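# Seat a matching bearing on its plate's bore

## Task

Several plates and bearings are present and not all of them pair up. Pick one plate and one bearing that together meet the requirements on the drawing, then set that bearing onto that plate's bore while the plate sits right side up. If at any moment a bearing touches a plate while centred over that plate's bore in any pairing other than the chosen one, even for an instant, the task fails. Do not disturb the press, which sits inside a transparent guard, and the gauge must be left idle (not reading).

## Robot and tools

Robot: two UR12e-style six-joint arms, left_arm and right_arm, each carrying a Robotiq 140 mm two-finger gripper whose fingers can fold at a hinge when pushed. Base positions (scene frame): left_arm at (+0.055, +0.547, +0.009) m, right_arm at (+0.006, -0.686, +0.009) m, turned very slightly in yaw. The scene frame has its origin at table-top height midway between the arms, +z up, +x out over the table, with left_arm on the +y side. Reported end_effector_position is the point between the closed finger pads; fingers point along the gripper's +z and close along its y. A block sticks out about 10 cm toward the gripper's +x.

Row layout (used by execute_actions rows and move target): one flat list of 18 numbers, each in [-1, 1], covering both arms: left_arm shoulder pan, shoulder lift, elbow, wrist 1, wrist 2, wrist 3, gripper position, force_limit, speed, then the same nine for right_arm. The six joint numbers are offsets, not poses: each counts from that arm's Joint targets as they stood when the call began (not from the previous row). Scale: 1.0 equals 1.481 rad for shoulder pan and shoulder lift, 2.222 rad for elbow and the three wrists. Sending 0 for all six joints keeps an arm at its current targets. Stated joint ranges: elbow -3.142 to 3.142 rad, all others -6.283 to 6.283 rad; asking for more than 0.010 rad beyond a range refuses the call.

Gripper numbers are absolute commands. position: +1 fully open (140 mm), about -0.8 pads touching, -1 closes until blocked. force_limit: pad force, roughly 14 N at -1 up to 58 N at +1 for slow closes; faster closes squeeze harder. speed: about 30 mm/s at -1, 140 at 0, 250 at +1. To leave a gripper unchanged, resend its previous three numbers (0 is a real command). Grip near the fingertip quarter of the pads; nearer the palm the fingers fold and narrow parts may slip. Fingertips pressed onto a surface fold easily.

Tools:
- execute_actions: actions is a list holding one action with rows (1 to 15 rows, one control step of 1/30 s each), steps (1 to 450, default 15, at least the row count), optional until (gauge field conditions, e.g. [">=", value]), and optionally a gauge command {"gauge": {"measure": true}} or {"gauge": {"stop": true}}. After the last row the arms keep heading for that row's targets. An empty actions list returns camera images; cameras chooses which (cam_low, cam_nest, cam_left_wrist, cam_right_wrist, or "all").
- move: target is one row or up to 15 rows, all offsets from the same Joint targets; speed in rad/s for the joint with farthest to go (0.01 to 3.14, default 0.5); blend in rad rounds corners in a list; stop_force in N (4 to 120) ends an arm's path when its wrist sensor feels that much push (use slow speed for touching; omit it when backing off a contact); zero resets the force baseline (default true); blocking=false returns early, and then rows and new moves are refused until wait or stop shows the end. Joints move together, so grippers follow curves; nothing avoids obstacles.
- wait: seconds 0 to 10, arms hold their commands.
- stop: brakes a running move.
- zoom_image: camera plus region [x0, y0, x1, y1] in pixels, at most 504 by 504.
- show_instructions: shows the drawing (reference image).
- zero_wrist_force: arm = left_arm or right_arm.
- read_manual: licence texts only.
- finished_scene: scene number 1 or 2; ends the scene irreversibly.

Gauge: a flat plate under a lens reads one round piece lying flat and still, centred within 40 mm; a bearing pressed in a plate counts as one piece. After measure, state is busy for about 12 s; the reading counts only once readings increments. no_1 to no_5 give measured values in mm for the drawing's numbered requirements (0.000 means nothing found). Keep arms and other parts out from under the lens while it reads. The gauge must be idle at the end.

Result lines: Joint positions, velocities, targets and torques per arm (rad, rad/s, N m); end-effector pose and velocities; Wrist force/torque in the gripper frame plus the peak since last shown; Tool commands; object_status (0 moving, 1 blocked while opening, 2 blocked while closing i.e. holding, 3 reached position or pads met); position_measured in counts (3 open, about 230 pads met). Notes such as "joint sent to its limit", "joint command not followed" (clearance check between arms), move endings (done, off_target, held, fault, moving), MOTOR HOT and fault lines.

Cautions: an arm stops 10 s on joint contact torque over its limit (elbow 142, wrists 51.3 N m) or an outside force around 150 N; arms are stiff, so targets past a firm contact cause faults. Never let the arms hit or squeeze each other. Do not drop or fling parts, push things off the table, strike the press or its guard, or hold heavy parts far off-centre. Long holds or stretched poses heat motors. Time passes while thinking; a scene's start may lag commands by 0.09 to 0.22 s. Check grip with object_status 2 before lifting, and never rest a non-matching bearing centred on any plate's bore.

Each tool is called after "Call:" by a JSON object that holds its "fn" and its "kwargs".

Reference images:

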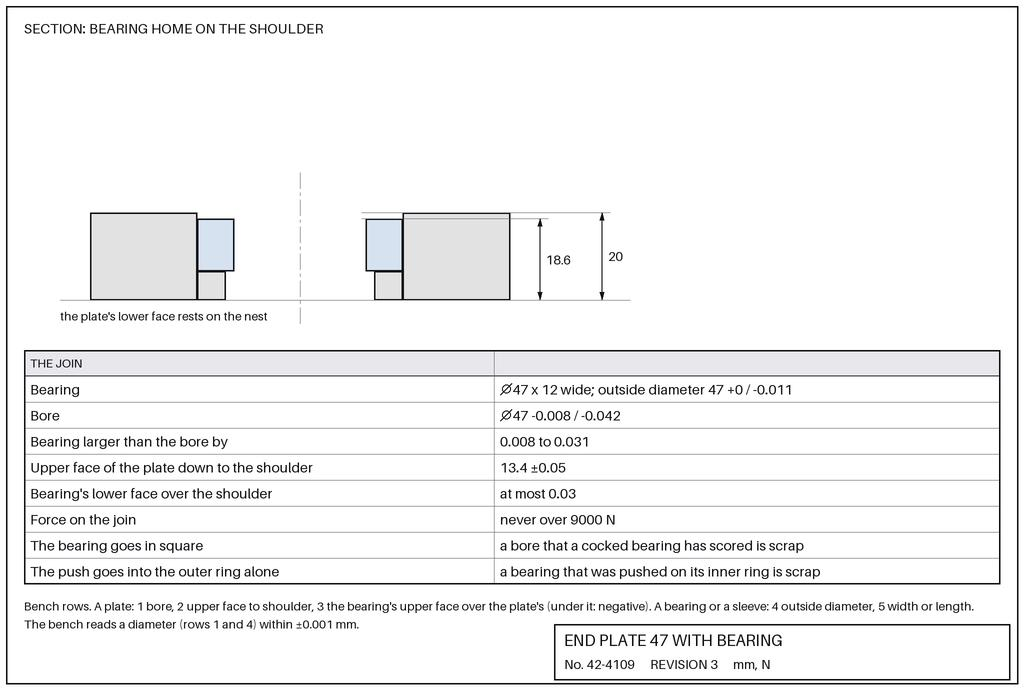

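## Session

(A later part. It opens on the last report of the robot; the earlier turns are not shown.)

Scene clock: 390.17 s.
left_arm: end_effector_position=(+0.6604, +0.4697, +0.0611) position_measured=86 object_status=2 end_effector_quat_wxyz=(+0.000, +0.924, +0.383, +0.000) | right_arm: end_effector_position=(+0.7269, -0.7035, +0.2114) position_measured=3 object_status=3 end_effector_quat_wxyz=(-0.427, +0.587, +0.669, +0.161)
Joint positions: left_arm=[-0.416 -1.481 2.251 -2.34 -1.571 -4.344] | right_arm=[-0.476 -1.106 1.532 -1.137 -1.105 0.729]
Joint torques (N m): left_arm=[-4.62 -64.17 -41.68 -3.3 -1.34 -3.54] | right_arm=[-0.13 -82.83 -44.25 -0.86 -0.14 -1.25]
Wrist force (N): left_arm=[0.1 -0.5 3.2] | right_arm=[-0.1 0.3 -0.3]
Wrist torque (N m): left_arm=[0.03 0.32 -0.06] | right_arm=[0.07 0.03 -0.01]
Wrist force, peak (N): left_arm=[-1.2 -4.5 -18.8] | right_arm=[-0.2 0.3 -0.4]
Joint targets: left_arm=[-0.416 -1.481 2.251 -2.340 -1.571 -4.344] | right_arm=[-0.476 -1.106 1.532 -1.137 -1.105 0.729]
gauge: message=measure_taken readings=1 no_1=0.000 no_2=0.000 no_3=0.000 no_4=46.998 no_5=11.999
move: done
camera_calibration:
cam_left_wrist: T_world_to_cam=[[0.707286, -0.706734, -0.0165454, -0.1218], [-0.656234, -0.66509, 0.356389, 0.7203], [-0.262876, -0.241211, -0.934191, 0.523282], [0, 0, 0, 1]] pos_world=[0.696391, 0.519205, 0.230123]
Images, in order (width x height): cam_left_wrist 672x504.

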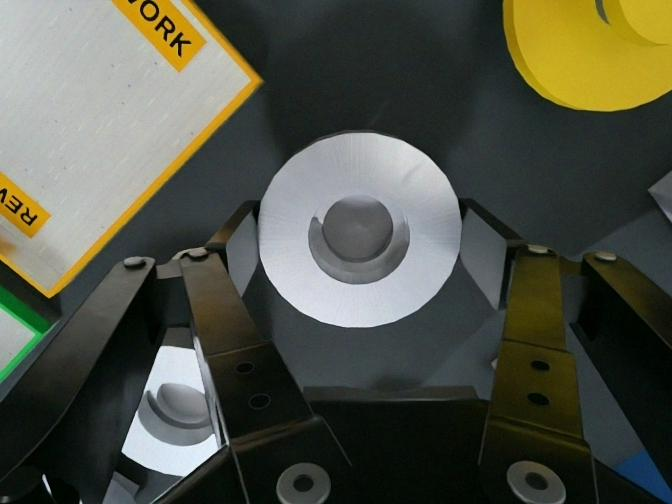

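Call:
{"fn": "move", "kwargs": {"target": [[0,-0.0709,-0.0392,0.0864,0,0,-1,0.2,-1,0,0,0,0,0,0,1,1,1],[0.314,0.2334,-0.2766,0.1206,0,-0.1436,-1,0.2,-1,0,0,0,0,0,0,1,1,1]], "speed": [0.4,0.6], "blend": [0.03,0], "cameras": ["cam_left_wrist"]}}

Scene clock: 418.13 s.
left_arm: end_effector_position=(+0.9251, +0.7636, +0.1299) position_measured=86 object_status=2 end_effector_quat_wxyz=(+0.000, +0.707, +0.707, +0.000) | right_arm: end_effector_position=(+0.7269, -0.7035, +0.2114) position_measured=3 object_status=3 end_effector_quat_wxyz=(-0.427, +0.587, +0.669, +0.161)
Joint positions: left_arm=[0.049 -1.135 1.637 -2.072 -1.571 -4.663] | right_arm=[-0.476 -1.106 1.532 -1.137 -1.105 0.729]
Joint torques (N m): left_arm=[19.91 -81.18 -51.48 -3.23 -1.36 -4.42] | right_arm=[0.7 -83.72 -44.11 -0.65 -0.35 -0.88]
Wrist force (N): left_arm=[-0.5 0.5 4.0] | right_arm=[0.0 0.3 -0.2]
Wrist torque (N m): left_arm=[0.25 0.44 -0.10] | right_arm=[0.06 0.00 -0.01]
Wrist force, peak (N): left_arm=[4.7 3.0 5.0] | right_arm=[0.1 0.6 -0.5]
Joint targets: left_arm=[0.049 -1.135 1.636 -2.072 -1.571 -4.663] | right_arm=[-0.476 -1.106 1.532 -1.137 -1.105 0.729]
gauge: message=measure_taken readings=1 no_1=0.000 no_2=0.000 no_3=0.000 no_4=46.998 no_5=11.999
move: done
camera_calibration:
cam_left_wrist: T_world_to_cam=[[0.999878, -0.00101994, -0.0155567, -0.90992], [0.00458634, -0.934458, 0.356044, 0.659411], [-0.0149002, -0.356072, -0.93434, 0.586357], [0, 0, 0, 1]] pos_world=[0.915522, 0.824049, 0.298922]
Images, in order (width x height): cam_left_wrist 672x504.

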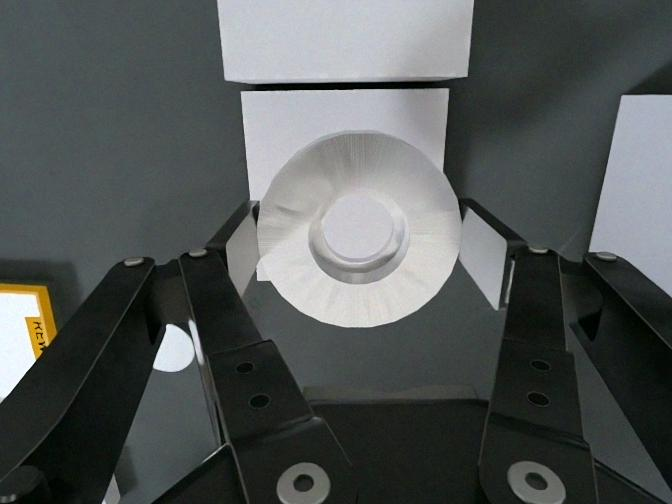

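Call:
{"fn": "move", "kwargs": {"target": [0,0.0486,0.0254,-0.0578,0,0,-1,0.2,-1,0,0,0,0,0,0,1,1,1], "speed": 0.05, "stop_force": 5, "cameras": ["cam_left_wrist"]}}

Scene clock: 428.17 s.
left_arm: end_effector_position=(+0.9256, +0.7638, +0.0565) position_measured=86 object_status=2 end_effector_quat_wxyz=(+0.000, +0.707, +0.707, +0.000) | right_arm: end_effector_position=(+0.7269, -0.7035, +0.2114) position_measured=3 object_status=3 end_effector_quat_wxyz=(-0.427, +0.587, +0.669, +0.161)
Joint positions: left_arm=[0.049 -1.071 1.687 -2.187 -1.571 -4.663] | right_arm=[-0.476 -1.106 1.532 -1.137 -1.105 0.729]
Joint torques (N m): left_arm=[10.58 -106.36 -46.26 -4.11 -1.2 -4.33] | right_arm=[-0.51 -81.41 -43.45 -1.02 -0.32 -0.61]
Wrist force (N): left_arm=[-0.1 0.9 2.4] | right_arm=[0.0 0.1 -0.1]
Wrist torque (N m): left_arm=[0.23 0.39 -0.08] | right_arm=[0.03 0.00 -0.01]
Wrist force, peak (N): left_arm=[-2.4 -21.5 -55.5] | right_arm=[0.3 0.5 -0.4]
Joint targets: left_arm=[0.049 -1.071 1.687 -2.187 -1.571 -4.663] | right_arm=[-0.476 -1.106 1.532 -1.137 -1.105 0.729]
gauge: message=measure_taken readings=1 no_1=0.000 no_2=0.000 no_3=0.000 no_4=46.998 no_5=11.999
move: contact (left_arm); left_arm: the wrist 1 is farthest, 0.014 rad from its target
camera_calibration:
cam_left_wrist: T_world_to_cam=[[0.999879, -0.000797533, -0.0155339, -0.911752], [0.00478604, -0.934458, 0.356042, 0.685488], [-0.0147997, -0.356073, -0.934341, 0.517635], [0, 0, 0, 1]] pos_world=[0.916022, 0.824149, 0.225422]
Images, in order (width x height): cam_left_wrist 672x504.

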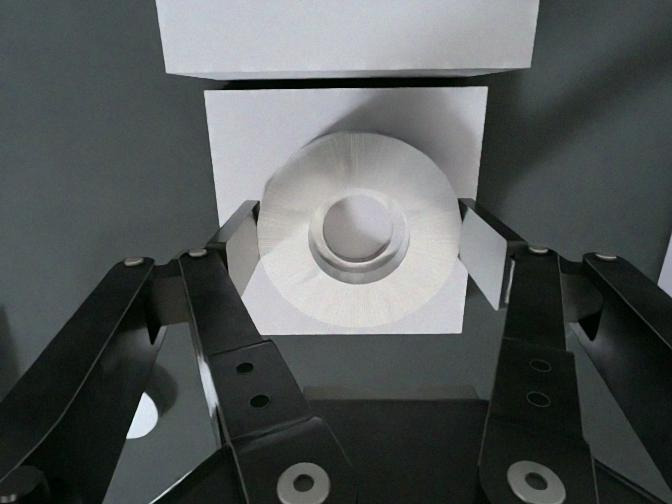

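Call:
{"fn": "move", "kwargs": {"target": [[0,0,0,0,0,0,0.66,0.2,-0.7,0,0,0,0,0,0,1,1,1],[0,-0.0432,-0.0227,0.0518,0,0,0.66,0.2,-0.7,0,0,0,0,0,0,1,1,1],[-0.1202,-0.2127,0.1422,-0.0009,0,0.2736,0.2,-0.6,0,0,0,0,0,0,0,1,1,1]], "speed": [0.3,0.15,0.8], "blend": [0,0.02,0]}}

Call:
{"fn": "execute_actions", "kwargs": {"actions": [{"gauge":{"measure":true},"steps":430,"until":{"gauge":{"readings":[">",1]}}}], "cameras": ["cam_left_wrist","cam_low"]}}

Scene clock: 445.97 s.
left_arm: end_effector_position=(+0.7708, +0.6295, +0.1208) position_measured=104 object_status=0 end_effector_quat_wxyz=(+0.000, +0.924, +0.382, +0.000) | right_arm: end_effector_position=(+0.7269, -0.7035, +0.2114) position_measured=3 object_status=3 end_effector_quat_wxyz=(-0.427, +0.587, +0.669, +0.161)
Joint positions: left_arm=[-0.129 -1.386 2.003 -2.189 -1.571 -4.055] | right_arm=[-0.476 -1.106 1.532 -1.137 -1.105 0.729]
Joint torques (N m): left_arm=[-18.17 -77.84 -34.23 -8.13 -1.64 3.61] | right_arm=[0.4 -83.26 -43.38 -0.9 -0.37 -0.65]
Wrist force (N): left_arm=[0.5 0.1 1.0] | right_arm=[0.2 0.3 -0.2]
Wrist torque (N m): left_arm=[0.26 0.22 -0.13] | right_arm=[0.06 -0.03 -0.01]
Wrist force, peak (N): left_arm=[-0.3 0.1 4.5] | right_arm=[0.2 0.5 -0.5]
Joint targets: left_arm=[-0.129 -1.386 2.003 -2.189 -1.571 -4.055] | right_arm=[-0.476 -1.106 1.532 -1.137 -1.105 0.729]
gauge: message=measure_taken readings=1 no_1=0.000 no_2=0.000 no_3=0.000 no_4=46.998 no_5=11.999
move: done

Scene clock: 460.50 s.
left_arm: end_effector_position=(+0.7708, +0.6295, +0.1208) position_measured=104 object_status=3 end_effector_quat_wxyz=(+0.000, +0.924, +0.382, +0.000) | right_arm: end_effector_position=(+0.7269, -0.7035, +0.2114) position_measured=3 object_status=3 end_effector_quat_wxyz=(-0.427, +0.587, +0.669, +0.161)
Joint positions: left_arm=[-0.129 -1.386 2.003 -2.189 -1.571 -4.055] | right_arm=[-0.476 -1.106 1.532 -1.137 -1.105 0.729]
Joint torques (N m): left_arm=[-18.15 -76.92 -34.13 -7.91 -1.66 3.66] | right_arm=[-0.63 -81.21 -43.92 -1.15 -0.33 -1.1]
Wrist force (N): left_arm=[0.6 -0.1 1.1] | right_arm=[0.1 0.3 -0.3]
Wrist torque (N m): left_arm=[0.22 0.19 -0.13] | right_arm=[0.07 -0.02 -0.01]
Wrist force, peak (N): left_arm=[0.6 0.2 1.4] | right_arm=[-0.1 0.5 -0.7]
Joint targets: left_arm=[-0.129 -1.386 2.003 -2.189 -1.571 -4.055] | right_arm=[-0.476 -1.106 1.532 -1.137 -1.105 0.729]
Tool commands: left_gripper/position=+0.2 left_gripper/force_limit=-0.6 left_gripper/speed=+0.0 right_gripper/position=+1.0 right_gripper/force_limit=+1.0 right_gripper/speed=+1.0
gauge: message=refused_needs_one_piece_alone_under_the_lens_flat_and_still readings=1 no_1=0.000 no_2=0.000 no_3=0.000 no_4=46.998 no_5=11.999
camera_calibration:
cam_left_wrist: T_world_to_cam=[[0.706039, -0.70802, -0.0147286, -0.0844757], [-0.658136, -0.66369, 0.35549, 0.878507], [-0.261469, -0.241296, -0.934564, 0.645505], [0, 0, 0, 1]] pos_world=[0.8066, 0.679004, 0.289721]
Images, in order (width x height): cam_low 672x504, cam_left_wrist 672x504.

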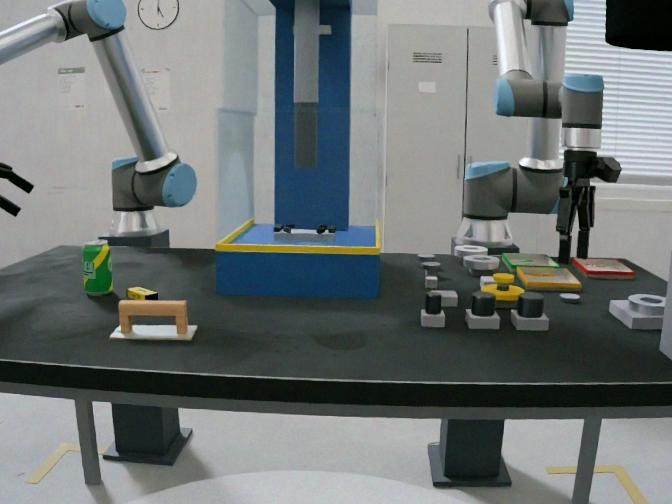

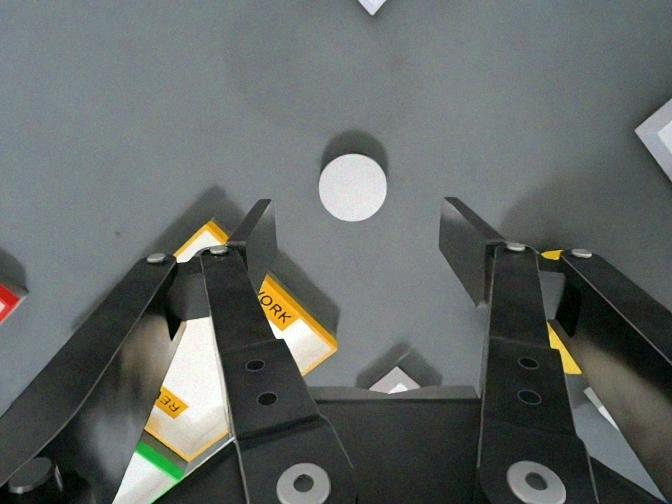

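Call:
{"fn": "move", "kwargs": {"target": [-0.3028,-0.3411,0.1805,0.0473,0,-0.2023,0.66,0.2,0,0,0,0,0,0,0,1,1,1], "speed": 1.0, "cameras": ["cam_left_wrist"]}}

Call:
{"fn": "execute_actions", "kwargs": {"actions": [{"gauge":{"measure":true},"steps":430,"until":{"gauge":{"readings":[">",1]}}}]}}

Scene clock: 476.10 s.
left_arm: end_effector_position=(+0.5063, +0.4607, +0.1502) position_measured=46 object_status=3 end_effector_quat_wxyz=(+0.000, +0.924, +0.383, +0.000) | right_arm: end_effector_position=(+0.7269, -0.7035, +0.2114) position_measured=3 object_status=3 end_effector_quat_wxyz=(-0.427, +0.587, +0.669, +0.161)
Joint positions: left_arm=[-0.578 -1.891 2.404 -2.084 -1.571 -4.505] | right_arm=[-0.476 -1.106 1.532 -1.137 -1.105 0.729]
Joint torques (N m): left_arm=[-18.32 -32.72 -36.38 -3.01 -1.77 -4.16] | right_arm=[1.33 -82.98 -43.56 -1.07 -0.62 -1.04]
Wrist force (N): left_arm=[-0.4 -0.4 0.0] | right_arm=[0.1 0.4 -0.4]
Wrist torque (N m): left_arm=[0.07 0.37 -0.07] | right_arm=[0.09 -0.02 -0.01]
Wrist force, peak (N): left_arm=[5.1 0.1 2.0] | right_arm=[-0.2 0.7 -0.4]
Joint targets: left_arm=[-0.578 -1.891 2.404 -2.084 -1.571 -4.505] | right_arm=[-0.476 -1.106 1.532 -1.137 -1.105 0.729]
gauge: message=refused_needs_one_piece_alone_under_the_lens_flat_and_still readings=1 no_1=0.000 no_2=0.000 no_3=0.000 no_4=46.998 no_5=11.999
move: done
camera_calibration:
cam_left_wrist: T_world_to_cam=[[0.706768, -0.707278, -0.015351, -0.0173799], [-0.657153, -0.664405, 0.355972, 0.58172], [-0.261971, -0.241502, -0.93437, 0.56355], [0, 0, 0, 1]] pos_world=[0.542196, 0.510304, 0.319222]
Images, in order (width x height): cam_left_wrist 672x504.

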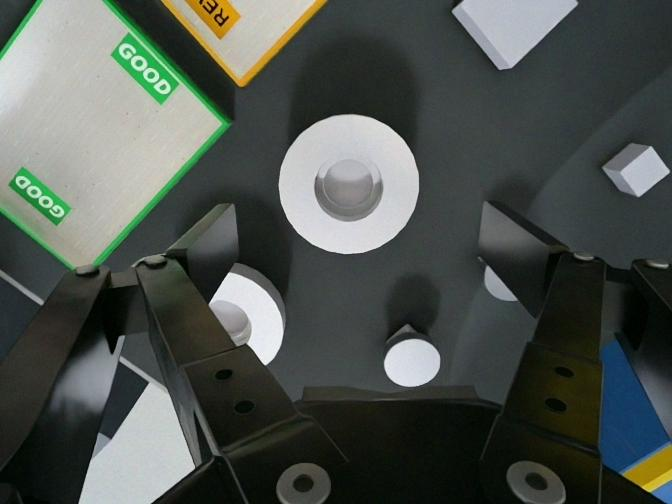

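Scene clock: 488.30 s.
left_arm: end_effector_position=(+0.5062, +0.4607, +0.1502) position_measured=46 object_status=3 end_effector_quat_wxyz=(+0.000, +0.924, +0.383, +0.000) | right_arm: end_effector_position=(+0.7269, -0.7035, +0.2114) position_measured=3 object_status=3 end_effector_quat_wxyz=(-0.427, +0.587, +0.669, +0.161)
Joint positions: left_arm=[-0.578 -1.891 2.404 -2.084 -1.571 -4.505] | right_arm=[-0.476 -1.106 1.532 -1.137 -1.105 0.729]
Joint torques (N m): left_arm=[-17.24 -33.32 -36.74 -3.22 -1.88 -4.24] | right_arm=[-1.04 -83.15 -43.01 -0.92 -0.55 -1.09]
Wrist force (N): left_arm=[-0.2 -0.4 -0.3] | right_arm=[0.1 0.3 -0.5]
Wrist torque (N m): left_arm=[0.06 0.33 -0.07] | right_arm=[0.07 -0.02 -0.01]
Wrist force, peak (N): left_arm=[-0.2 -0.7 -0.6] | right_arm=[0.2 0.6 -0.7]
Joint targets: left_arm=[-0.578 -1.891 2.404 -2.084 -1.571 -4.505] | right_arm=[-0.476 -1.106 1.532 -1.137 -1.105 0.729]
Tool commands: left_gripper/position=+0.66 left_gripper/force_limit=+0.2 left_gripper/speed=+0.0 right_gripper/position=+1.0 right_gripper/force_limit=+1.0 right_gripper/speed=+1.0
gauge: message=measure_taken readings=2 no_1=46.986 no_2=13.400 no_3=0.000 no_4=0.000 no_5=0.000

Call:
{"fn": "move", "kwargs": {"target": [[0.3032,0.3410,-0.1805,-0.0473,0,0.2025,0.2,-0.6,-0.5,0,0,0,0,0,0,1,1,1],[0.3032,0.4072,-0.1535,-0.1188,0,0.2025,0.2,-0.6,-0.5,0,0,0,0,0,0,1,1,1],[0.3032,0.4072,-0.1535,-0.1188,0,0.2025,-1,-0.6,-1,0,0,0,0,0,0,1,1,1]], "speed": [1.0,0.2,0.5], "cameras": ["cam_left_wrist"]}}

Scene clock: 522.90 s.
left_arm: end_effector_position=(+0.7716, +0.6298, +0.0378) position_measured=160 object_status=0 end_effector_quat_wxyz=(+0.000, +0.924, +0.382, +0.001) | right_arm: end_effector_position=(+0.7269, -0.7035, +0.2114) position_measured=3 object_status=3 end_effector_quat_wxyz=(-0.427, +0.587, +0.669, +0.161)
Joint positions: left_arm=[-0.129 -1.288 2.063 -2.348 -1.571 -4.055] | right_arm=[-0.476 -1.106 1.532 -1.137 -1.105 0.729]
Joint torques (N m): left_arm=[19.54 -55.24 -29.81 -7.34 -2.08 3.62] | right_arm=[-0.35 -80.78 -43.35 -1.06 -0.8 -1.07]
Wrist force (N): left_arm=[-1.9 -1.7 -9.9] | right_arm=[-0.1 0.0 -0.5]
Wrist torque (N m): left_arm=[0.42 0.22 -0.08] | right_arm=[-0.01 0.03 -0.01]
Wrist force, peak (N): left_arm=[-1.9 -1.7 -9.9] | right_arm=[-0.3 0.3 -0.7]
Joint targets: left_arm=[-0.129 -1.288 2.063 -2.348 -1.571 -4.055] | right_arm=[-0.476 -1.106 1.532 -1.137 -1.105 0.729]
gauge: message=measure_taken readings=2 no_1=46.986 no_2=13.400 no_3=0.000 no_4=0.000 no_5=0.000
move: done
camera_calibration:
cam_left_wrist: T_world_to_cam=[[0.706218, -0.707858, -0.0139106, -0.0862636], [-0.658338, -0.663788, 0.354933, 0.908984], [-0.260476, -0.241502, -0.934788, 0.567668], [0, 0, 0, 1]] pos_world=[0.807203, 0.679403, 0.206821]
Images, in order (width x height): cam_left_wrist 672x504.

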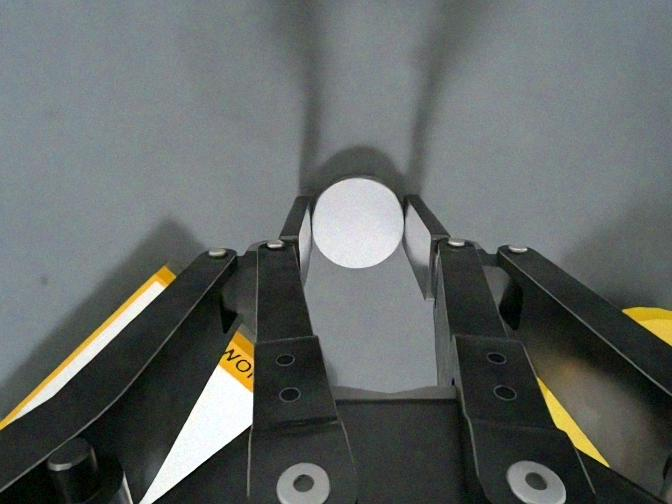

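Call:
{"fn": "move", "kwargs": {"target": [[0,-0.0662,-0.027,0.0716,0,0,-1,-0.6,-1,0,0,0,0,0,0,1,1,1],[0.121,0.0937,-0.2003,0.1388,0,-0.2732,-1,-0.6,-1,0,0,0,0,0,0,1,1,1],[0.121,0.1275,-0.1787,0.0947,0,-0.2732,-1,-0.6,-1,0,0,0,0,0,0,1,1,1]], "speed": [0.3,0.8,0.15], "blend": [0.02,0,0], "cameras": ["cam_left_wrist"]}}

Call:
{"fn": "zoom_image", "kwargs": {"camera": "cam_left_wrist", "region": [230, 100, 480, 340]}}

Scene clock: 537.30 s.
left_arm: end_effector_position=(+0.9256, +0.7653, +0.0881) position_measured=160 object_status=2 end_effector_quat_wxyz=(+0.000, +0.707, +0.707, +0.000) | right_arm: end_effector_position=(+0.7269, -0.7035, +0.2114) position_measured=3 object_status=3 end_effector_quat_wxyz=(-0.427, +0.587, +0.669, +0.161)
Joint positions: left_arm=[0.05 -1.099 1.666 -2.137 -1.571 -4.662] | right_arm=[-0.476 -1.106 1.532 -1.137 -1.105 0.729]
Joint torques (N m): left_arm=[19.24 -79.26 -35.75 -8.3 -2.32 -4.35] | right_arm=[0 -82.63 -42.88 -1.02 -0.79 -0.9]
Wrist force (N): left_arm=[-0.3 0.1 2.2] | right_arm=[-0.1 0.4 -0.3]
Wrist torque (N m): left_arm=[0.13 0.39 -0.05] | right_arm=[0.09 0.02 -0.01]
Wrist force, peak (N): left_arm=[-1.9 -2.0 -10.0] | right_arm=[0.0 0.5 -0.7]
Joint targets: left_arm=[0.050 -1.099 1.666 -2.137 -1.571 -4.662] | right_arm=[-0.476 -1.106 1.532 -1.137 -1.105 0.729]
gauge: message=measure_taken readings=2 no_1=46.986 no_2=13.400 no_3=0.000 no_4=0.000 no_5=0.000
move: done
camera_calibration:
cam_left_wrist: T_world_to_cam=[[0.999879, -0.000388077, -0.0155818, -0.911585], [0.00518569, -0.934458, 0.356037, 0.675367], [-0.0146987, -0.356074, -0.934342, 0.547638], [0, 0, 0, 1]] pos_world=[0.916021, 0.825748, 0.257022]
Images, in order (width x height): cam_left_wrist 672x504.

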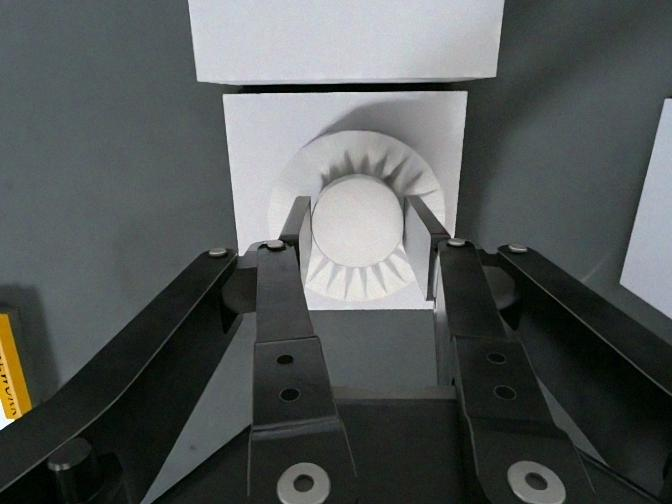

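Scaled by 2.016 from the camera's 672x504 image, which has a finer 960x720 frame.

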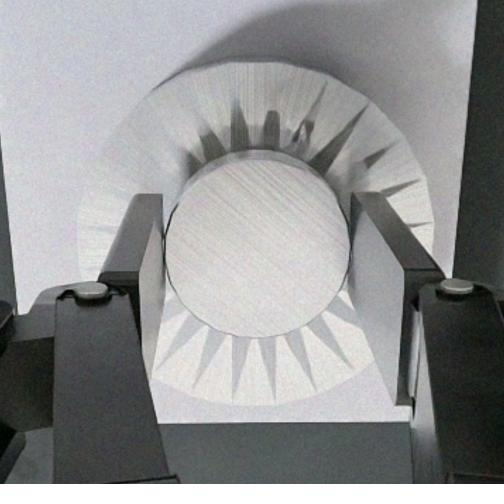

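Call:
{"fn": "move", "kwargs": {"target": [-0.00095,0.0054,0.00275,-0.0063,0,0,-1,-0.6,-1,0,0,0,0,0,0,1,1,1], "speed": 0.015, "stop_force": 4, "cameras": ["cam_left_wrist"]}}

Call:
{"fn": "zoom_image", "kwargs": {"camera": "cam_left_wrist", "region": [230, 100, 480, 340]}}

Scene clock: 562.40 s.
left_arm: end_effector_position=(+0.9258, +0.7646, +0.0829) position_measured=160 object_status=2 end_effector_quat_wxyz=(+0.000, +0.707, +0.707, +0.000) | right_arm: end_effector_position=(+0.7269, -0.7035, +0.2114) position_measured=3 object_status=3 end_effector_quat_wxyz=(-0.427, +0.587, +0.669, +0.161)
Joint positions: left_arm=[0.05 -1.095 1.669 -2.145 -1.571 -4.662] | right_arm=[-0.476 -1.106 1.532 -1.137 -1.105 0.729]
Joint torques (N m): left_arm=[16.21 -104.95 -49.09 -3.39 -0.81 -3.98] | right_arm=[0.17 -82.85 -43.12 -1.15 -0.77 -0.68]
Wrist force (N): left_arm=[-0.4 0.3 2.0] | right_arm=[-0.5 0.2 -0.3]
Wrist torque (N m): left_arm=[0.18 0.45 -0.05] | right_arm=[0.05 0.11 -0.01]
Wrist force, peak (N): left_arm=[-4.0 -2.4 -4.4] | right_arm=[-0.2 0.6 -0.7]
Joint targets: left_arm=[0.050 -1.095 1.669 -2.145 -1.571 -4.662] | right_arm=[-0.476 -1.106 1.532 -1.137 -1.105 0.729]
gauge: message=measure_taken readings=2 no_1=46.986 no_2=13.400 no_3=0.000 no_4=0.000 no_5=0.000
move: contact (left_arm)
camera_calibration:
cam_left_wrist: T_world_to_cam=[[0.999875, -0.00109066, -0.0157437, -0.911243], [0.00458684, -0.934458, 0.356043, 0.677112], [-0.0151002, -0.356071, -0.934337, 0.542898], [0, 0, 0, 1]] pos_world=[0.916221, 0.825049, 0.251822]
Images, in order (width x height): cam_left_wrist 672x504.

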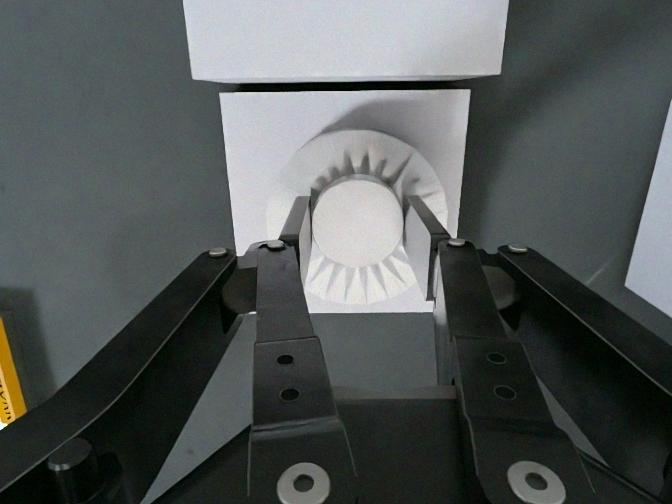

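Scaled by 2.016 from the camera's 672x504 image, which has a finer 960x720 frame.

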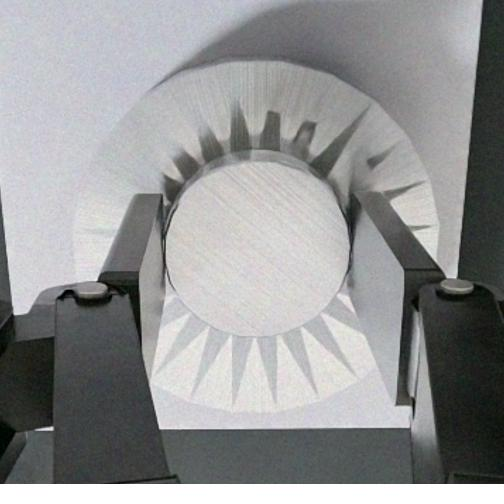

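Call:
{"fn": "move", "kwargs": {"target": [[0,0,0,0,0,0,0.2,-0.6,-1,0,0,0,0,0,0,1,1,1],[0,-0.0368,-0.0344,0.0712,0,0,0.2,-0.6,-1,0,0,0,0,0,0,1,1,1]], "speed": [0.3,0.15], "cameras": ["cam_left_wrist"]}}

Call:
{"fn": "zoom_image", "kwargs": {"camera": "cam_left_wrist", "region": [230, 90, 480, 330]}}

Scene clock: 575.07 s.
left_arm: end_effector_position=(+0.9228, +0.7645, +0.1594) position_measured=104 object_status=3 end_effector_quat_wxyz=(-0.009, +0.707, +0.707, -0.010) | right_arm: end_effector_position=(+0.7269, -0.7035, +0.2114) position_measured=3 object_status=3 end_effector_quat_wxyz=(-0.427, +0.587, +0.669, +0.161)
Joint positions: left_arm=[0.05 -1.149 1.593 -1.987 -1.571 -4.662] | right_arm=[-0.476 -1.106 1.532 -1.137 -1.105 0.729]
Joint torques (N m): left_arm=[17.71 -102.85 -50.55 -2.78 3.83 -3.98] | right_arm=[0.37 -82.93 -43.04 -0.98 -1.02 -1.02]
Wrist force (N): left_arm=[-1.0 0.1 1.0] | right_arm=[0.2 0.3 -0.5]
Wrist torque (N m): left_arm=[0.13 0.54 -0.06] | right_arm=[0.07 -0.03 -0.01]
Wrist force, peak (N): left_arm=[-0.1 0.0 2.4] | right_arm=[-0.1 0.6 -0.7]
Joint targets: left_arm=[0.050 -1.149 1.593 -1.987 -1.571 -4.662] | right_arm=[-0.476 -1.106 1.532 -1.137 -1.105 0.729]
gauge: message=measure_taken readings=2 no_1=46.986 no_2=13.400 no_3=0.000 no_4=0.000 no_5=0.000
move: done
camera_calibration:
cam_left_wrist: T_world_to_cam=[[0.999079, -0.00116226, -0.0428911, -0.90194], [0.0142398, -0.933995, 0.357003, 0.640351], [-0.040475, -0.357285, -0.933118, 0.63845], [0, 0, 0, 1]] pos_world=[0.917833, 0.825145, 0.328457]
Images, in order (width x height): cam_left_wrist 672x504.

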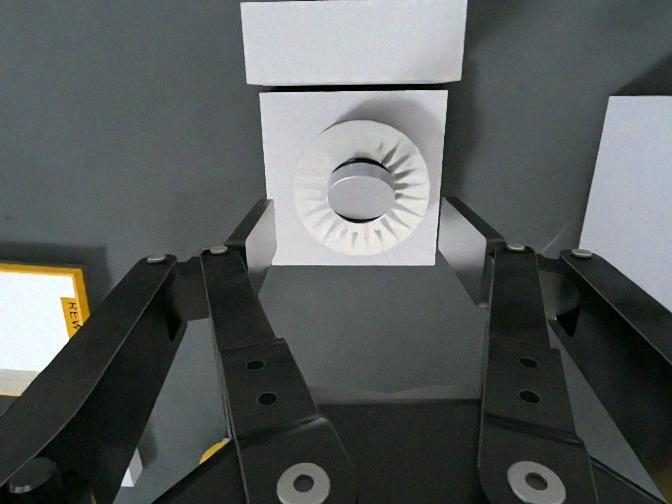

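Scaled by 2.016 from the camera's 672x504 image, which has a finer 960x720 frame.

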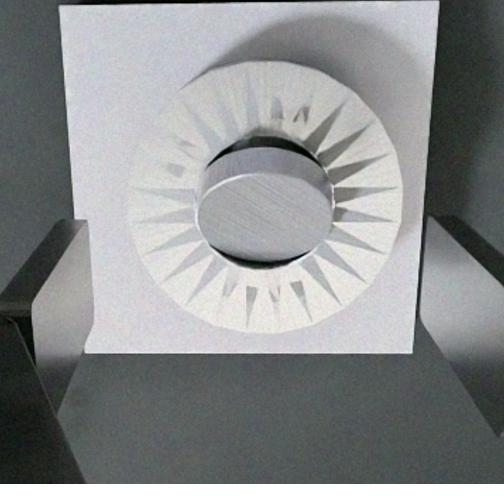

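Call:
{"fn": "execute_actions", "kwargs": {"actions": [], "cameras": ["cam_low","cam_left_wrist"]}}

Call:
{"fn": "zoom_image", "kwargs": {"camera": "cam_low", "region": [600, 280, 672, 340]}}

Call:
{"fn": "zoom_image", "kwargs": {"camera": "cam_left_wrist", "region": [310, 130, 410, 240]}}

Scene clock: 600.53 s.
left_arm: end_effector_position=(+0.9228, +0.7645, +0.1595) position_measured=104 object_status=3 end_effector_quat_wxyz=(-0.009, +0.707, +0.707, -0.010) | right_arm: end_effector_position=(+0.7269, -0.7035, +0.2114) position_measured=3 object_status=3 end_effector_quat_wxyz=(-0.427, +0.587, +0.669, +0.161)
Joint positions: left_arm=[0.05 -1.149 1.593 -1.987 -1.571 -4.662] | right_arm=[-0.476 -1.106 1.532 -1.137 -1.105 0.729]
Joint velocities: within noise
Joint torques (N m): left_arm=[17.81 -102.24 -50.75 -2.85 3.63 -3.88] | right_arm=[-1.62 -83.11 -43.62 -1.02 -0.69 -1.15]
Wrist force (N): left_arm=[-0.7 0.4 1.2] | right_arm=[0.1 0.1 -0.3]
Wrist torque (N m): left_arm=[0.20 0.47 -0.06] | right_arm=[0.01 -0.02 -0.01]
Wrist force, peak (N): left_arm=[-0.8 0.5 1.5] | right_arm=[0.2 0.2 -0.9]
Joint targets: left_arm=[0.050 -1.149 1.593 -1.987 -1.571 -4.662] | right_arm=[-0.476 -1.106 1.532 -1.137 -1.105 0.729]
Tool commands: left_gripper/position=+0.2 left_gripper/force_limit=-0.6 left_gripper/speed=-1.0 right_gripper/position=+1.0 right_gripper/force_limit=+1.0 right_gripper/speed=+1.0
gauge: message=measure_taken readings=2 no_1=46.986 no_2=13.400 no_3=0.000 no_4=0.000 no_5=0.000
camera_calibration:
cam_left_wrist: T_world_to_cam=[[0.999079, -0.00116226, -0.0428911, -0.901936], [0.0142398, -0.933995, 0.357003, 0.640315], [-0.040475, -0.357285, -0.933118, 0.638544], [0, 0, 0, 1]] pos_world=[0.917833, 0.825145, 0.328557]
Images, in order (width x height): cam_low 672x504, cam_left_wrist 672x504.

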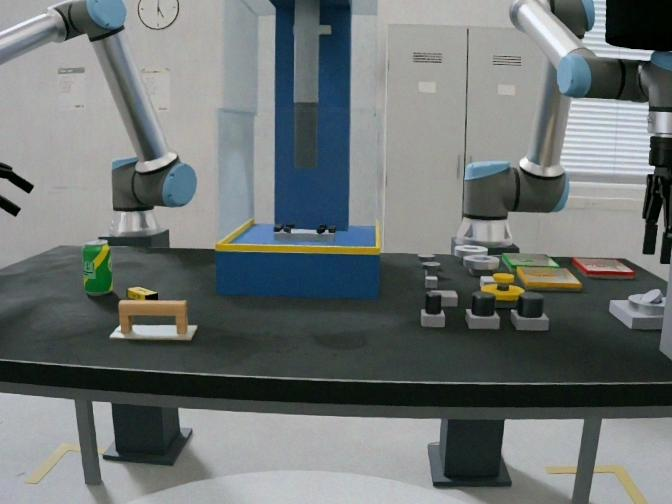

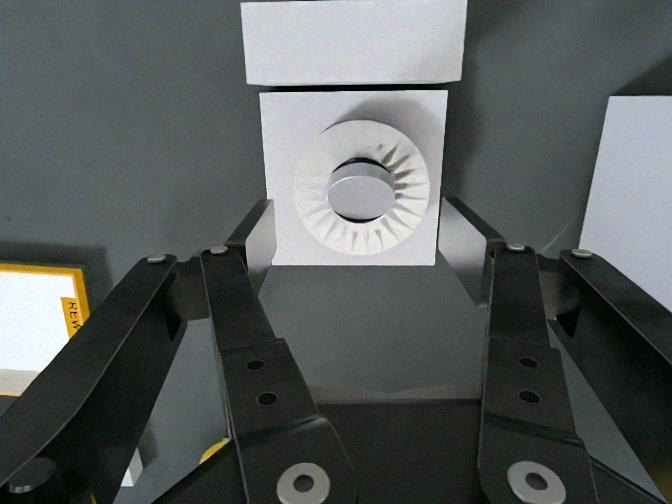

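Scaled by 7.000 from the camera's 672x504 image, which has a finer 960x720 frame.

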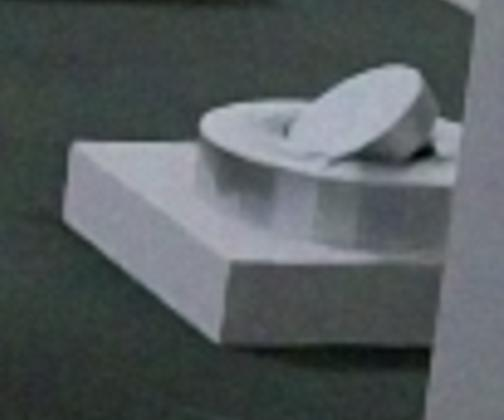

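Scaled by 4.582 from the camera's 672x504 image, which has a finer 960x720 frame.

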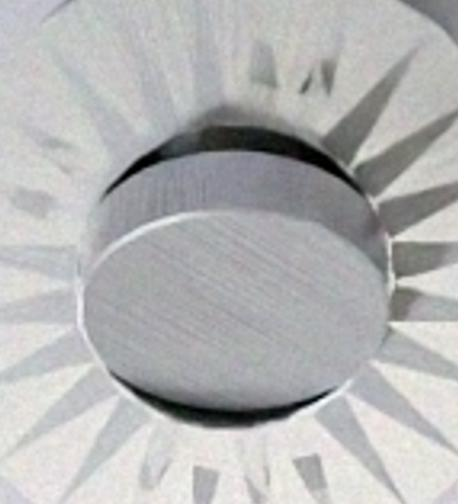

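Call:
{"fn": "move", "kwargs": {"target": [[-0.0015,0.0373,0.0347,-0.072,0,-0.001,0.2,-0.8,-1,0,0,0,0,0,0,1,1,1],[-0.0015,0.0373,0.0347,-0.072,0,-0.001,-1,-0.8,-1,0,0,0,0,0,0,1,1,1]], "speed": 0.15, "cameras": ["cam_left_wrist","cam_low"]}}

Call:
{"fn": "zoom_image", "kwargs": {"camera": "cam_low", "region": [600, 250, 672, 340]}}

Call:
{"fn": "zoom_image", "kwargs": {"camera": "cam_left_wrist", "region": [250, 120, 460, 320]}}

Scene clock: 653.23 s.
left_arm: end_effector_position=(+0.9263, +0.7627, +0.0820) position_measured=160 object_status=0 end_effector_quat_wxyz=(+0.000, +0.707, +0.707, +0.000) | right_arm: end_effector_position=(+0.7269, -0.7035, +0.2114) position_measured=3 object_status=3 end_effector_quat_wxyz=(-0.427, +0.587, +0.669, +0.161)
Joint positions: left_arm=[0.047 -1.094 1.67 -2.147 -1.571 -4.664] | right_arm=[-0.476 -1.106 1.532 -1.137 -1.105 0.729]
Joint torques (N m): left_arm=[-16.46 -78.7 -37.57 -8.03 3.12 -4.12] | right_arm=[-0.02 -83.29 -42.36 -1.01 -1.27 -0.9]
Wrist force (N): left_arm=[-0.7 -1.2 -2.8] | right_arm=[-0.1 0.4 -0.4]
Wrist torque (N m): left_arm=[0.16 0.32 -0.05] | right_arm=[0.09 0.03 -0.01]
Wrist force, peak (N): left_arm=[-0.7 -0.8 -3.0] | right_arm=[0.2 0.3 -1.0]
Joint targets: left_arm=[0.048 -1.094 1.670 -2.147 -1.571 -4.664] | right_arm=[-0.476 -1.106 1.532 -1.137 -1.105 0.729]
gauge: message=measure_taken readings=2 no_1=46.986 no_2=13.400 no_3=0.000 no_4=0.000 no_5=0.000
move: done
camera_calibration:
cam_left_wrist: T_world_to_cam=[[0.999882, -0.00113626, -0.0152989, -0.911839], [0.00438588, -0.934458, 0.356048, 0.675802], [-0.0147008, -0.356073, -0.934343, 0.541118], [0, 0, 0, 1]] pos_world=[0.916723, 0.823149, 0.251022]
Images, in order (width x height): cam_low 672x504, cam_left_wrist 672x504.

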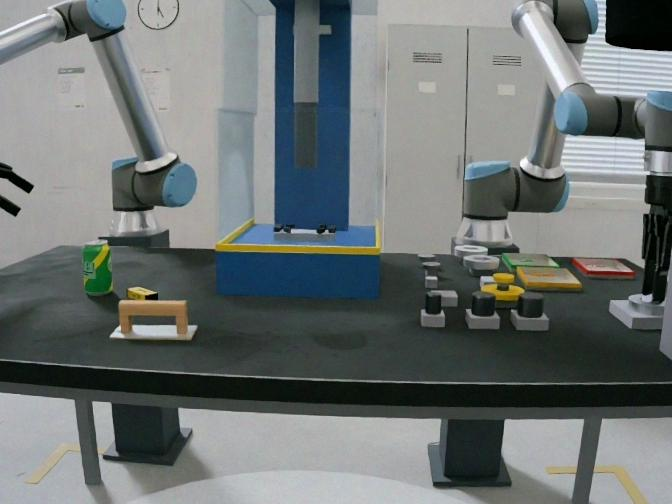

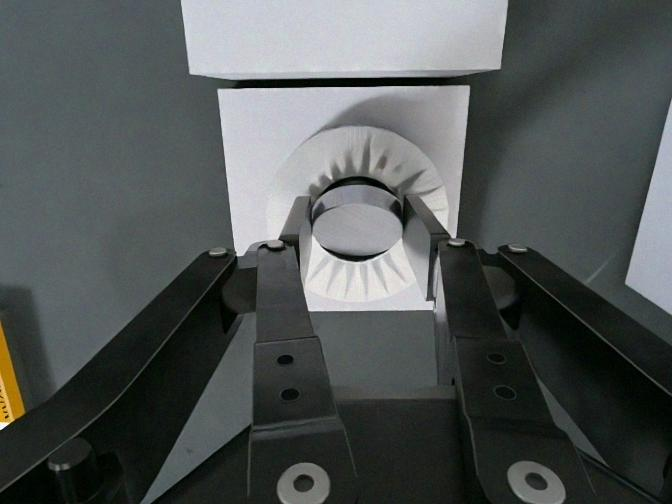

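Scaled by 5.600 from the camera's 672x504 image, which has a finer 960x720 frame.

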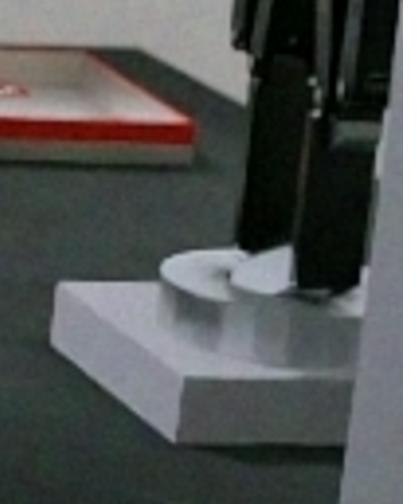

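Scaled by 2.400 from the camera's 672x504 image, which has a finer 960x720 frame.

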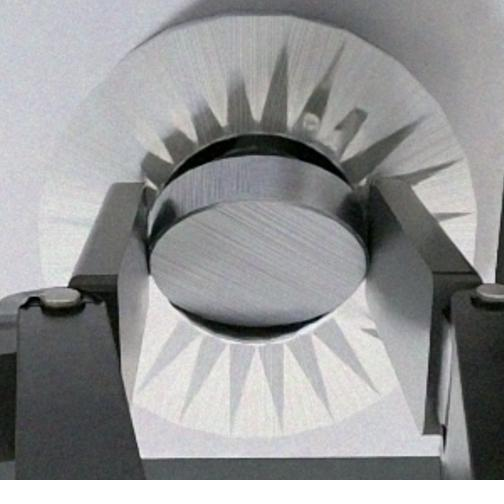

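Call:
{"fn": "move", "kwargs": {"target": [[0,-0.0373,-0.0234,0.0484,0,0,-1,-0.8,-1,0,0,0,0,0,0,1,1,1],[-0.1195,-0.1972,0.1499,-0.0189,0,0.2741,-1,-0.8,-1,0,0,0,0,0,0,1,1,1]], "speed": [0.15,0.6], "blend": [0.02,0], "cameras": ["cam_left_wrist"]}}

Call:
{"fn": "move", "kwargs": {"target": [0,0.0615,0.0347,-0.0697,0,0,-1,-0.8,-1,0,0,0,0,0,0,1,1,1], "speed": 0.04, "stop_force": 18, "cameras": ["cam_left_wrist","cam_low"]}}

Call:
{"fn": "zoom_image", "kwargs": {"camera": "cam_low", "region": [530, 240, 610, 320]}}

Scene clock: 674.83 s.
left_arm: end_effector_position=(+0.7708, +0.6294, +0.1208) position_measured=160 object_status=2 end_effector_quat_wxyz=(+0.000, +0.924, +0.382, +0.001) | right_arm: end_effector_position=(+0.7269, -0.7035, +0.2114) position_measured=3 object_status=3 end_effector_quat_wxyz=(-0.427, +0.587, +0.669, +0.161)
Joint positions: left_arm=[-0.129 -1.386 2.003 -2.189 -1.571 -4.055] | right_arm=[-0.476 -1.106 1.532 -1.137 -1.105 0.729]
Joint torques (N m): left_arm=[-18.07 -78.08 -35.34 -8.22 2.74 3.38] | right_arm=[-0.6 -84.01 -42.87 -1.05 -1.22 -1.02]
Wrist force (N): left_arm=[0.6 -0.2 2.1] | right_arm=[-0.2 0.1 -0.4]
Wrist torque (N m): left_arm=[0.20 0.20 -0.13] | right_arm=[0.02 0.05 -0.01]
Wrist force, peak (N): left_arm=[-0.3 0.2 4.1] | right_arm=[0.3 0.5 -0.8]
Joint targets: left_arm=[-0.130 -1.386 2.003 -2.189 -1.571 -4.055] | right_arm=[-0.476 -1.106 1.532 -1.137 -1.105 0.729]
gauge: message=measure_taken readings=2 no_1=46.986 no_2=13.400 no_3=0.000 no_4=0.000 no_5=0.000
move: done
camera_calibration:
cam_left_wrist: T_world_to_cam=[[0.705964, -0.708097, -0.0146127, -0.0843973], [-0.658253, -0.663605, 0.35543, 0.878562], [-0.261376, -0.241302, -0.934589, 0.645441], [0, 0, 0, 1]] pos_world=[0.806601, 0.679004, 0.289721]
Images, in order (width x height): cam_left_wrist 672x504.

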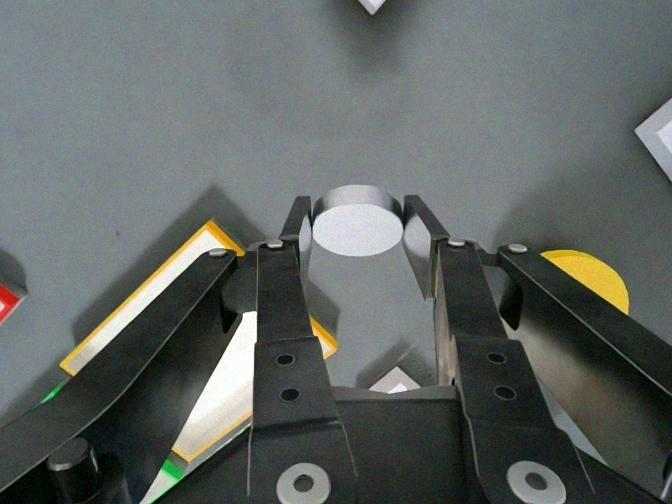

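Scene clock: 680.13 s.
left_arm: end_effector_position=(+0.7589, +0.6309, +0.0338) position_measured=160 object_status=2 end_effector_quat_wxyz=(-0.003, +0.924, +0.382, -0.005) | right_arm: end_effector_position=(+0.7269, -0.7035, +0.2114) position_measured=3 object_status=3 end_effector_quat_wxyz=(-0.427, +0.587, +0.669, +0.161)
Joint positions: left_arm=[-0.13 -1.296 2.079 -2.343 -1.571 -4.055] | right_arm=[-0.476 -1.106 1.532 -1.137 -1.105 0.729]
Joint torques (N m): left_arm=[-14.21 -78.51 -40.84 -4.82 2.85 3.52] | right_arm=[-2.49 -83.09 -42.67 -0.85 -1.24 -1.22]
Wrist force (N): left_arm=[0.5 0.9 -0.7] | right_arm=[0.1 0.3 -0.4]
Wrist torque (N m): left_arm=[0.27 0.27 -0.09] | right_arm=[0.05 -0.01 -0.01]
Wrist force, peak (N): left_arm=[1.7 4.3 -15.7] | right_arm=[0.2 0.1 -0.9]
Joint targets: left_arm=[-0.130 -1.296 2.079 -2.343 -1.571 -4.055] | right_arm=[-0.476 -1.106 1.532 -1.137 -1.105 0.729]
gauge: message=measure_taken readings=2 no_1=46.986 no_2=13.400 no_3=0.000 no_4=0.000 no_5=0.000
move: contact (left_arm)
camera_calibration:
cam_left_wrist: T_world_to_cam=[[0.705513, -0.708255, -0.0250156, -0.0753691], [-0.65377, -0.664054, 0.362791, 0.899219], [-0.27356, -0.2396, -0.931535, 0.569536], [0, 0, 0, 1]] pos_world=[0.796859, 0.680209, 0.202428]
Images, in order (width x height): cam_low 672x504, cam_left_wrist 672x504.

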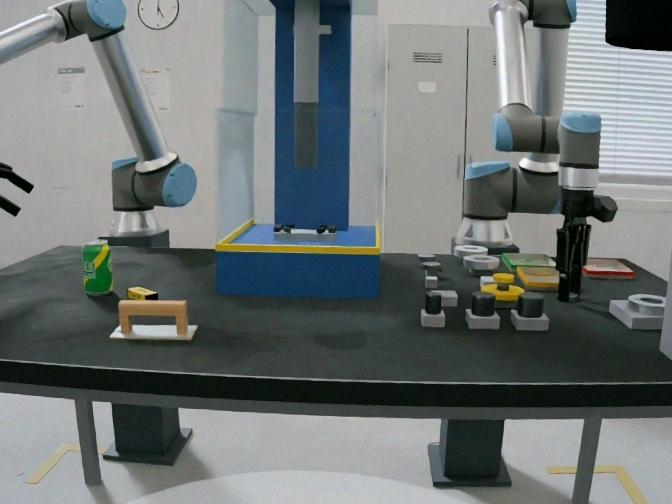

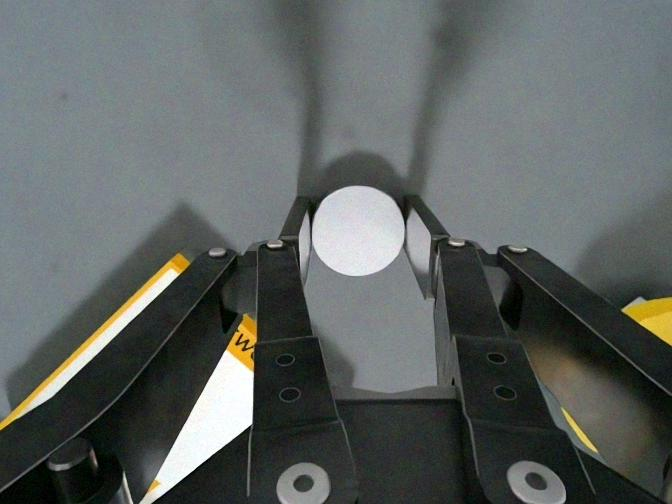

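Scaled by 6.300 from the camera's 672x504 image, which has a finer 960x720 frame.

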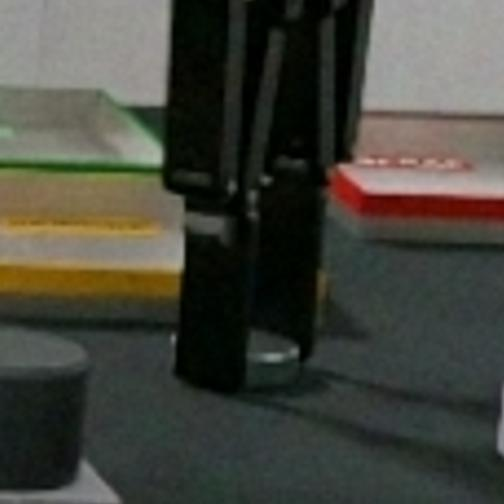

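Call:
{"fn": "move", "kwargs": {"target": [[0,0,0,0,0,0,0.2,-0.6,-1,0,0,0,0,0,0,1,1,1],[-0.0007,-0.0094,0.0062,-0.0048,0,-0.0014,0.2,-0.6,-1,0,0,0,0,0,0,1,1,1],[-0.0007,-0.0094,0.0062,-0.0048,0,-0.0014,-1,-0.6,-1,0,0,0,0,0,0,1,1,1]], "speed": 0.1, "cameras": ["cam_left_wrist"]}}

Scene clock: 710.47 s.
left_arm: end_effector_position=(+0.7546, +0.6308, +0.0375) position_measured=160 object_status=0 end_effector_quat_wxyz=(+0.000, +0.924, +0.383, +0.000) | right_arm: end_effector_position=(+0.7269, -0.7035, +0.2114) position_measured=3 object_status=3 end_effector_quat_wxyz=(-0.427, +0.587, +0.669, +0.161)
Joint positions: left_arm=[-0.131 -1.31 2.093 -2.353 -1.571 -4.058] | right_arm=[-0.476 -1.106 1.532 -1.137 -1.105 0.729]
Joint torques (N m): left_arm=[-17.26 -74.62 -29.49 -7.56 2.67 -4.22] | right_arm=[-1.16 -81.66 -42.66 -0.97 -1.44 -0.96]
Wrist force (N): left_arm=[-1.0 -1.6 -5.9] | right_arm=[0.0 0.2 -0.9]
Wrist torque (N m): left_arm=[0.32 0.27 0.06] | right_arm=[0.04 0.01 -0.02]
Wrist force, peak (N): left_arm=[-1.0 -1.6 -5.9] | right_arm=[0.2 0.2 -1.0]
Joint targets: left_arm=[-0.131 -1.310 2.093 -2.353 -1.571 -4.058] | right_arm=[-0.476 -1.106 1.532 -1.137 -1.105 0.729]
gauge: message=measure_taken readings=2 no_1=46.986 no_2=13.400 no_3=0.000 no_4=0.000 no_5=0.000
move: done
camera_calibration:
cam_left_wrist: T_world_to_cam=[[0.707227, -0.706798, -0.0163632, -0.0749828], [-0.656258, -0.664914, 0.356672, 0.897616], [-0.262975, -0.24151, -0.934086, 0.565048], [0, 0, 0, 1]] pos_world=[0.790691, 0.680304, 0.206422]
Images, in order (width x height): cam_left_wrist 672x504.

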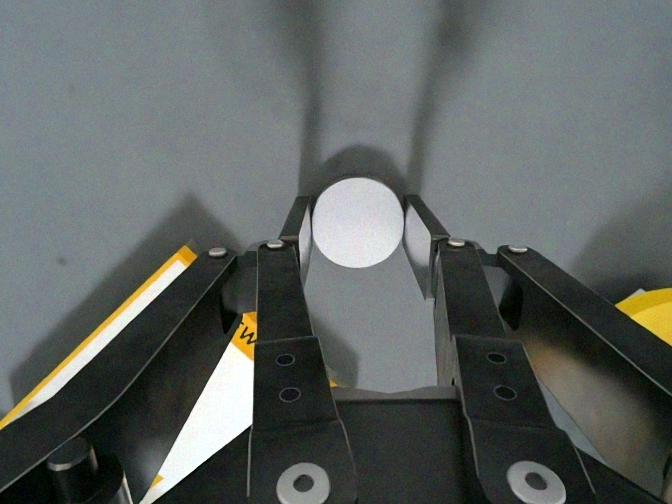

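Call:
{"fn": "move", "kwargs": {"target": [[0,-0.0662,-0.0276,0.0714,0,0,-1,-0.6,-1,0,0,0,0,0,0,1,1,1],[0.1217,0.1085,-0.2138,0.1411,0,-0.2723,-1,-0.6,-1,0,0,0,0,0,0,1,1,1],[0.1217,0.1424,-0.1922,0.0969,0,-0.2723,-1,-0.6,-1,0,0,0,0,0,0,1,1,1]], "speed": [0.3,0.8,0.15], "blend": [0.02,0,0], "cameras": ["cam_left_wrist"]}}

Call:
{"fn": "zoom_image", "kwargs": {"camera": "cam_left_wrist", "region": [230, 100, 480, 340]}}

Scene clock: 729.30 s.
left_arm: end_effector_position=(+0.9258, +0.7646, +0.0876) position_measured=160 object_status=2 end_effector_quat_wxyz=(+0.000, +0.707, +0.707, +0.000) | right_arm: end_effector_position=(+0.7269, -0.7035, +0.2114) position_measured=3 object_status=3 end_effector_quat_wxyz=(-0.427, +0.587, +0.669, +0.161)
Joint positions: left_arm=[0.05 -1.099 1.666 -2.138 -1.571 -4.663] | right_arm=[-0.476 -1.106 1.532 -1.137 -1.105 0.729]
Joint torques (N m): left_arm=[19.73 -79.35 -35.41 -7.98 2.52 -4.38] | right_arm=[-0.7 -81.78 -41.82 -1.21 -1.17 -0.88]
Wrist force (N): left_arm=[-0.2 0.1 2.3] | right_arm=[0.0 0.1 -0.5]
Wrist torque (N m): left_arm=[0.12 0.37 -0.05] | right_arm=[0.02 0.00 -0.02]
Wrist force, peak (N): left_arm=[-1.3 -1.6 -6.0] | right_arm=[-0.2 0.3 -0.9]
Joint targets: left_arm=[0.050 -1.099 1.666 -2.138 -1.571 -4.663] | right_arm=[-0.476 -1.106 1.532 -1.137 -1.105 0.729]
gauge: message=measure_taken readings=2 no_1=46.986 no_2=13.400 no_3=0.000 no_4=0.000 no_5=0.000
move: done
camera_calibration:
cam_left_wrist: T_world_to_cam=[[0.999877, 0.000208431, -0.0157005, -0.91215], [0.00578531, -0.934457, 0.356029, 0.674306], [-0.0145972, -0.356076, -0.934343, 0.546925], [0, 0, 0, 1]] pos_world=[0.91612, 0.825047, 0.256622]
Images, in order (width x height): cam_left_wrist 672x504.

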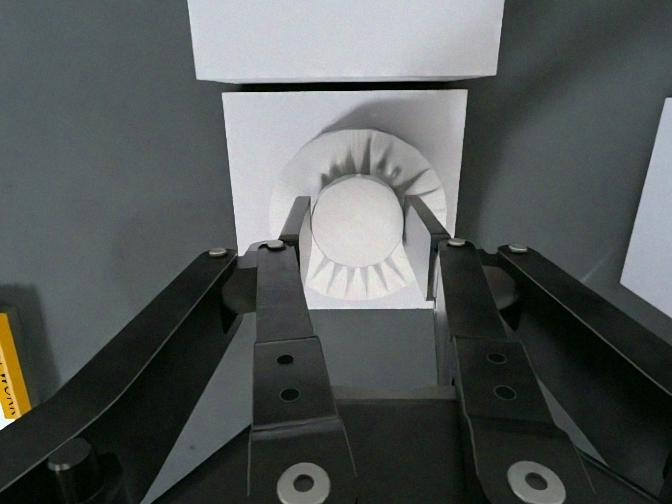

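Scaled by 2.016 from the camera's 672x504 image, which has a finer 960x720 frame.

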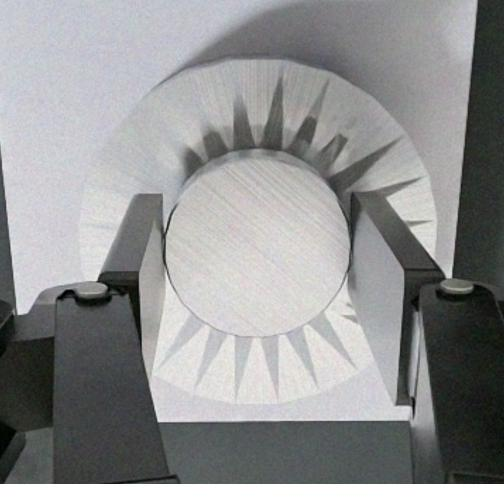

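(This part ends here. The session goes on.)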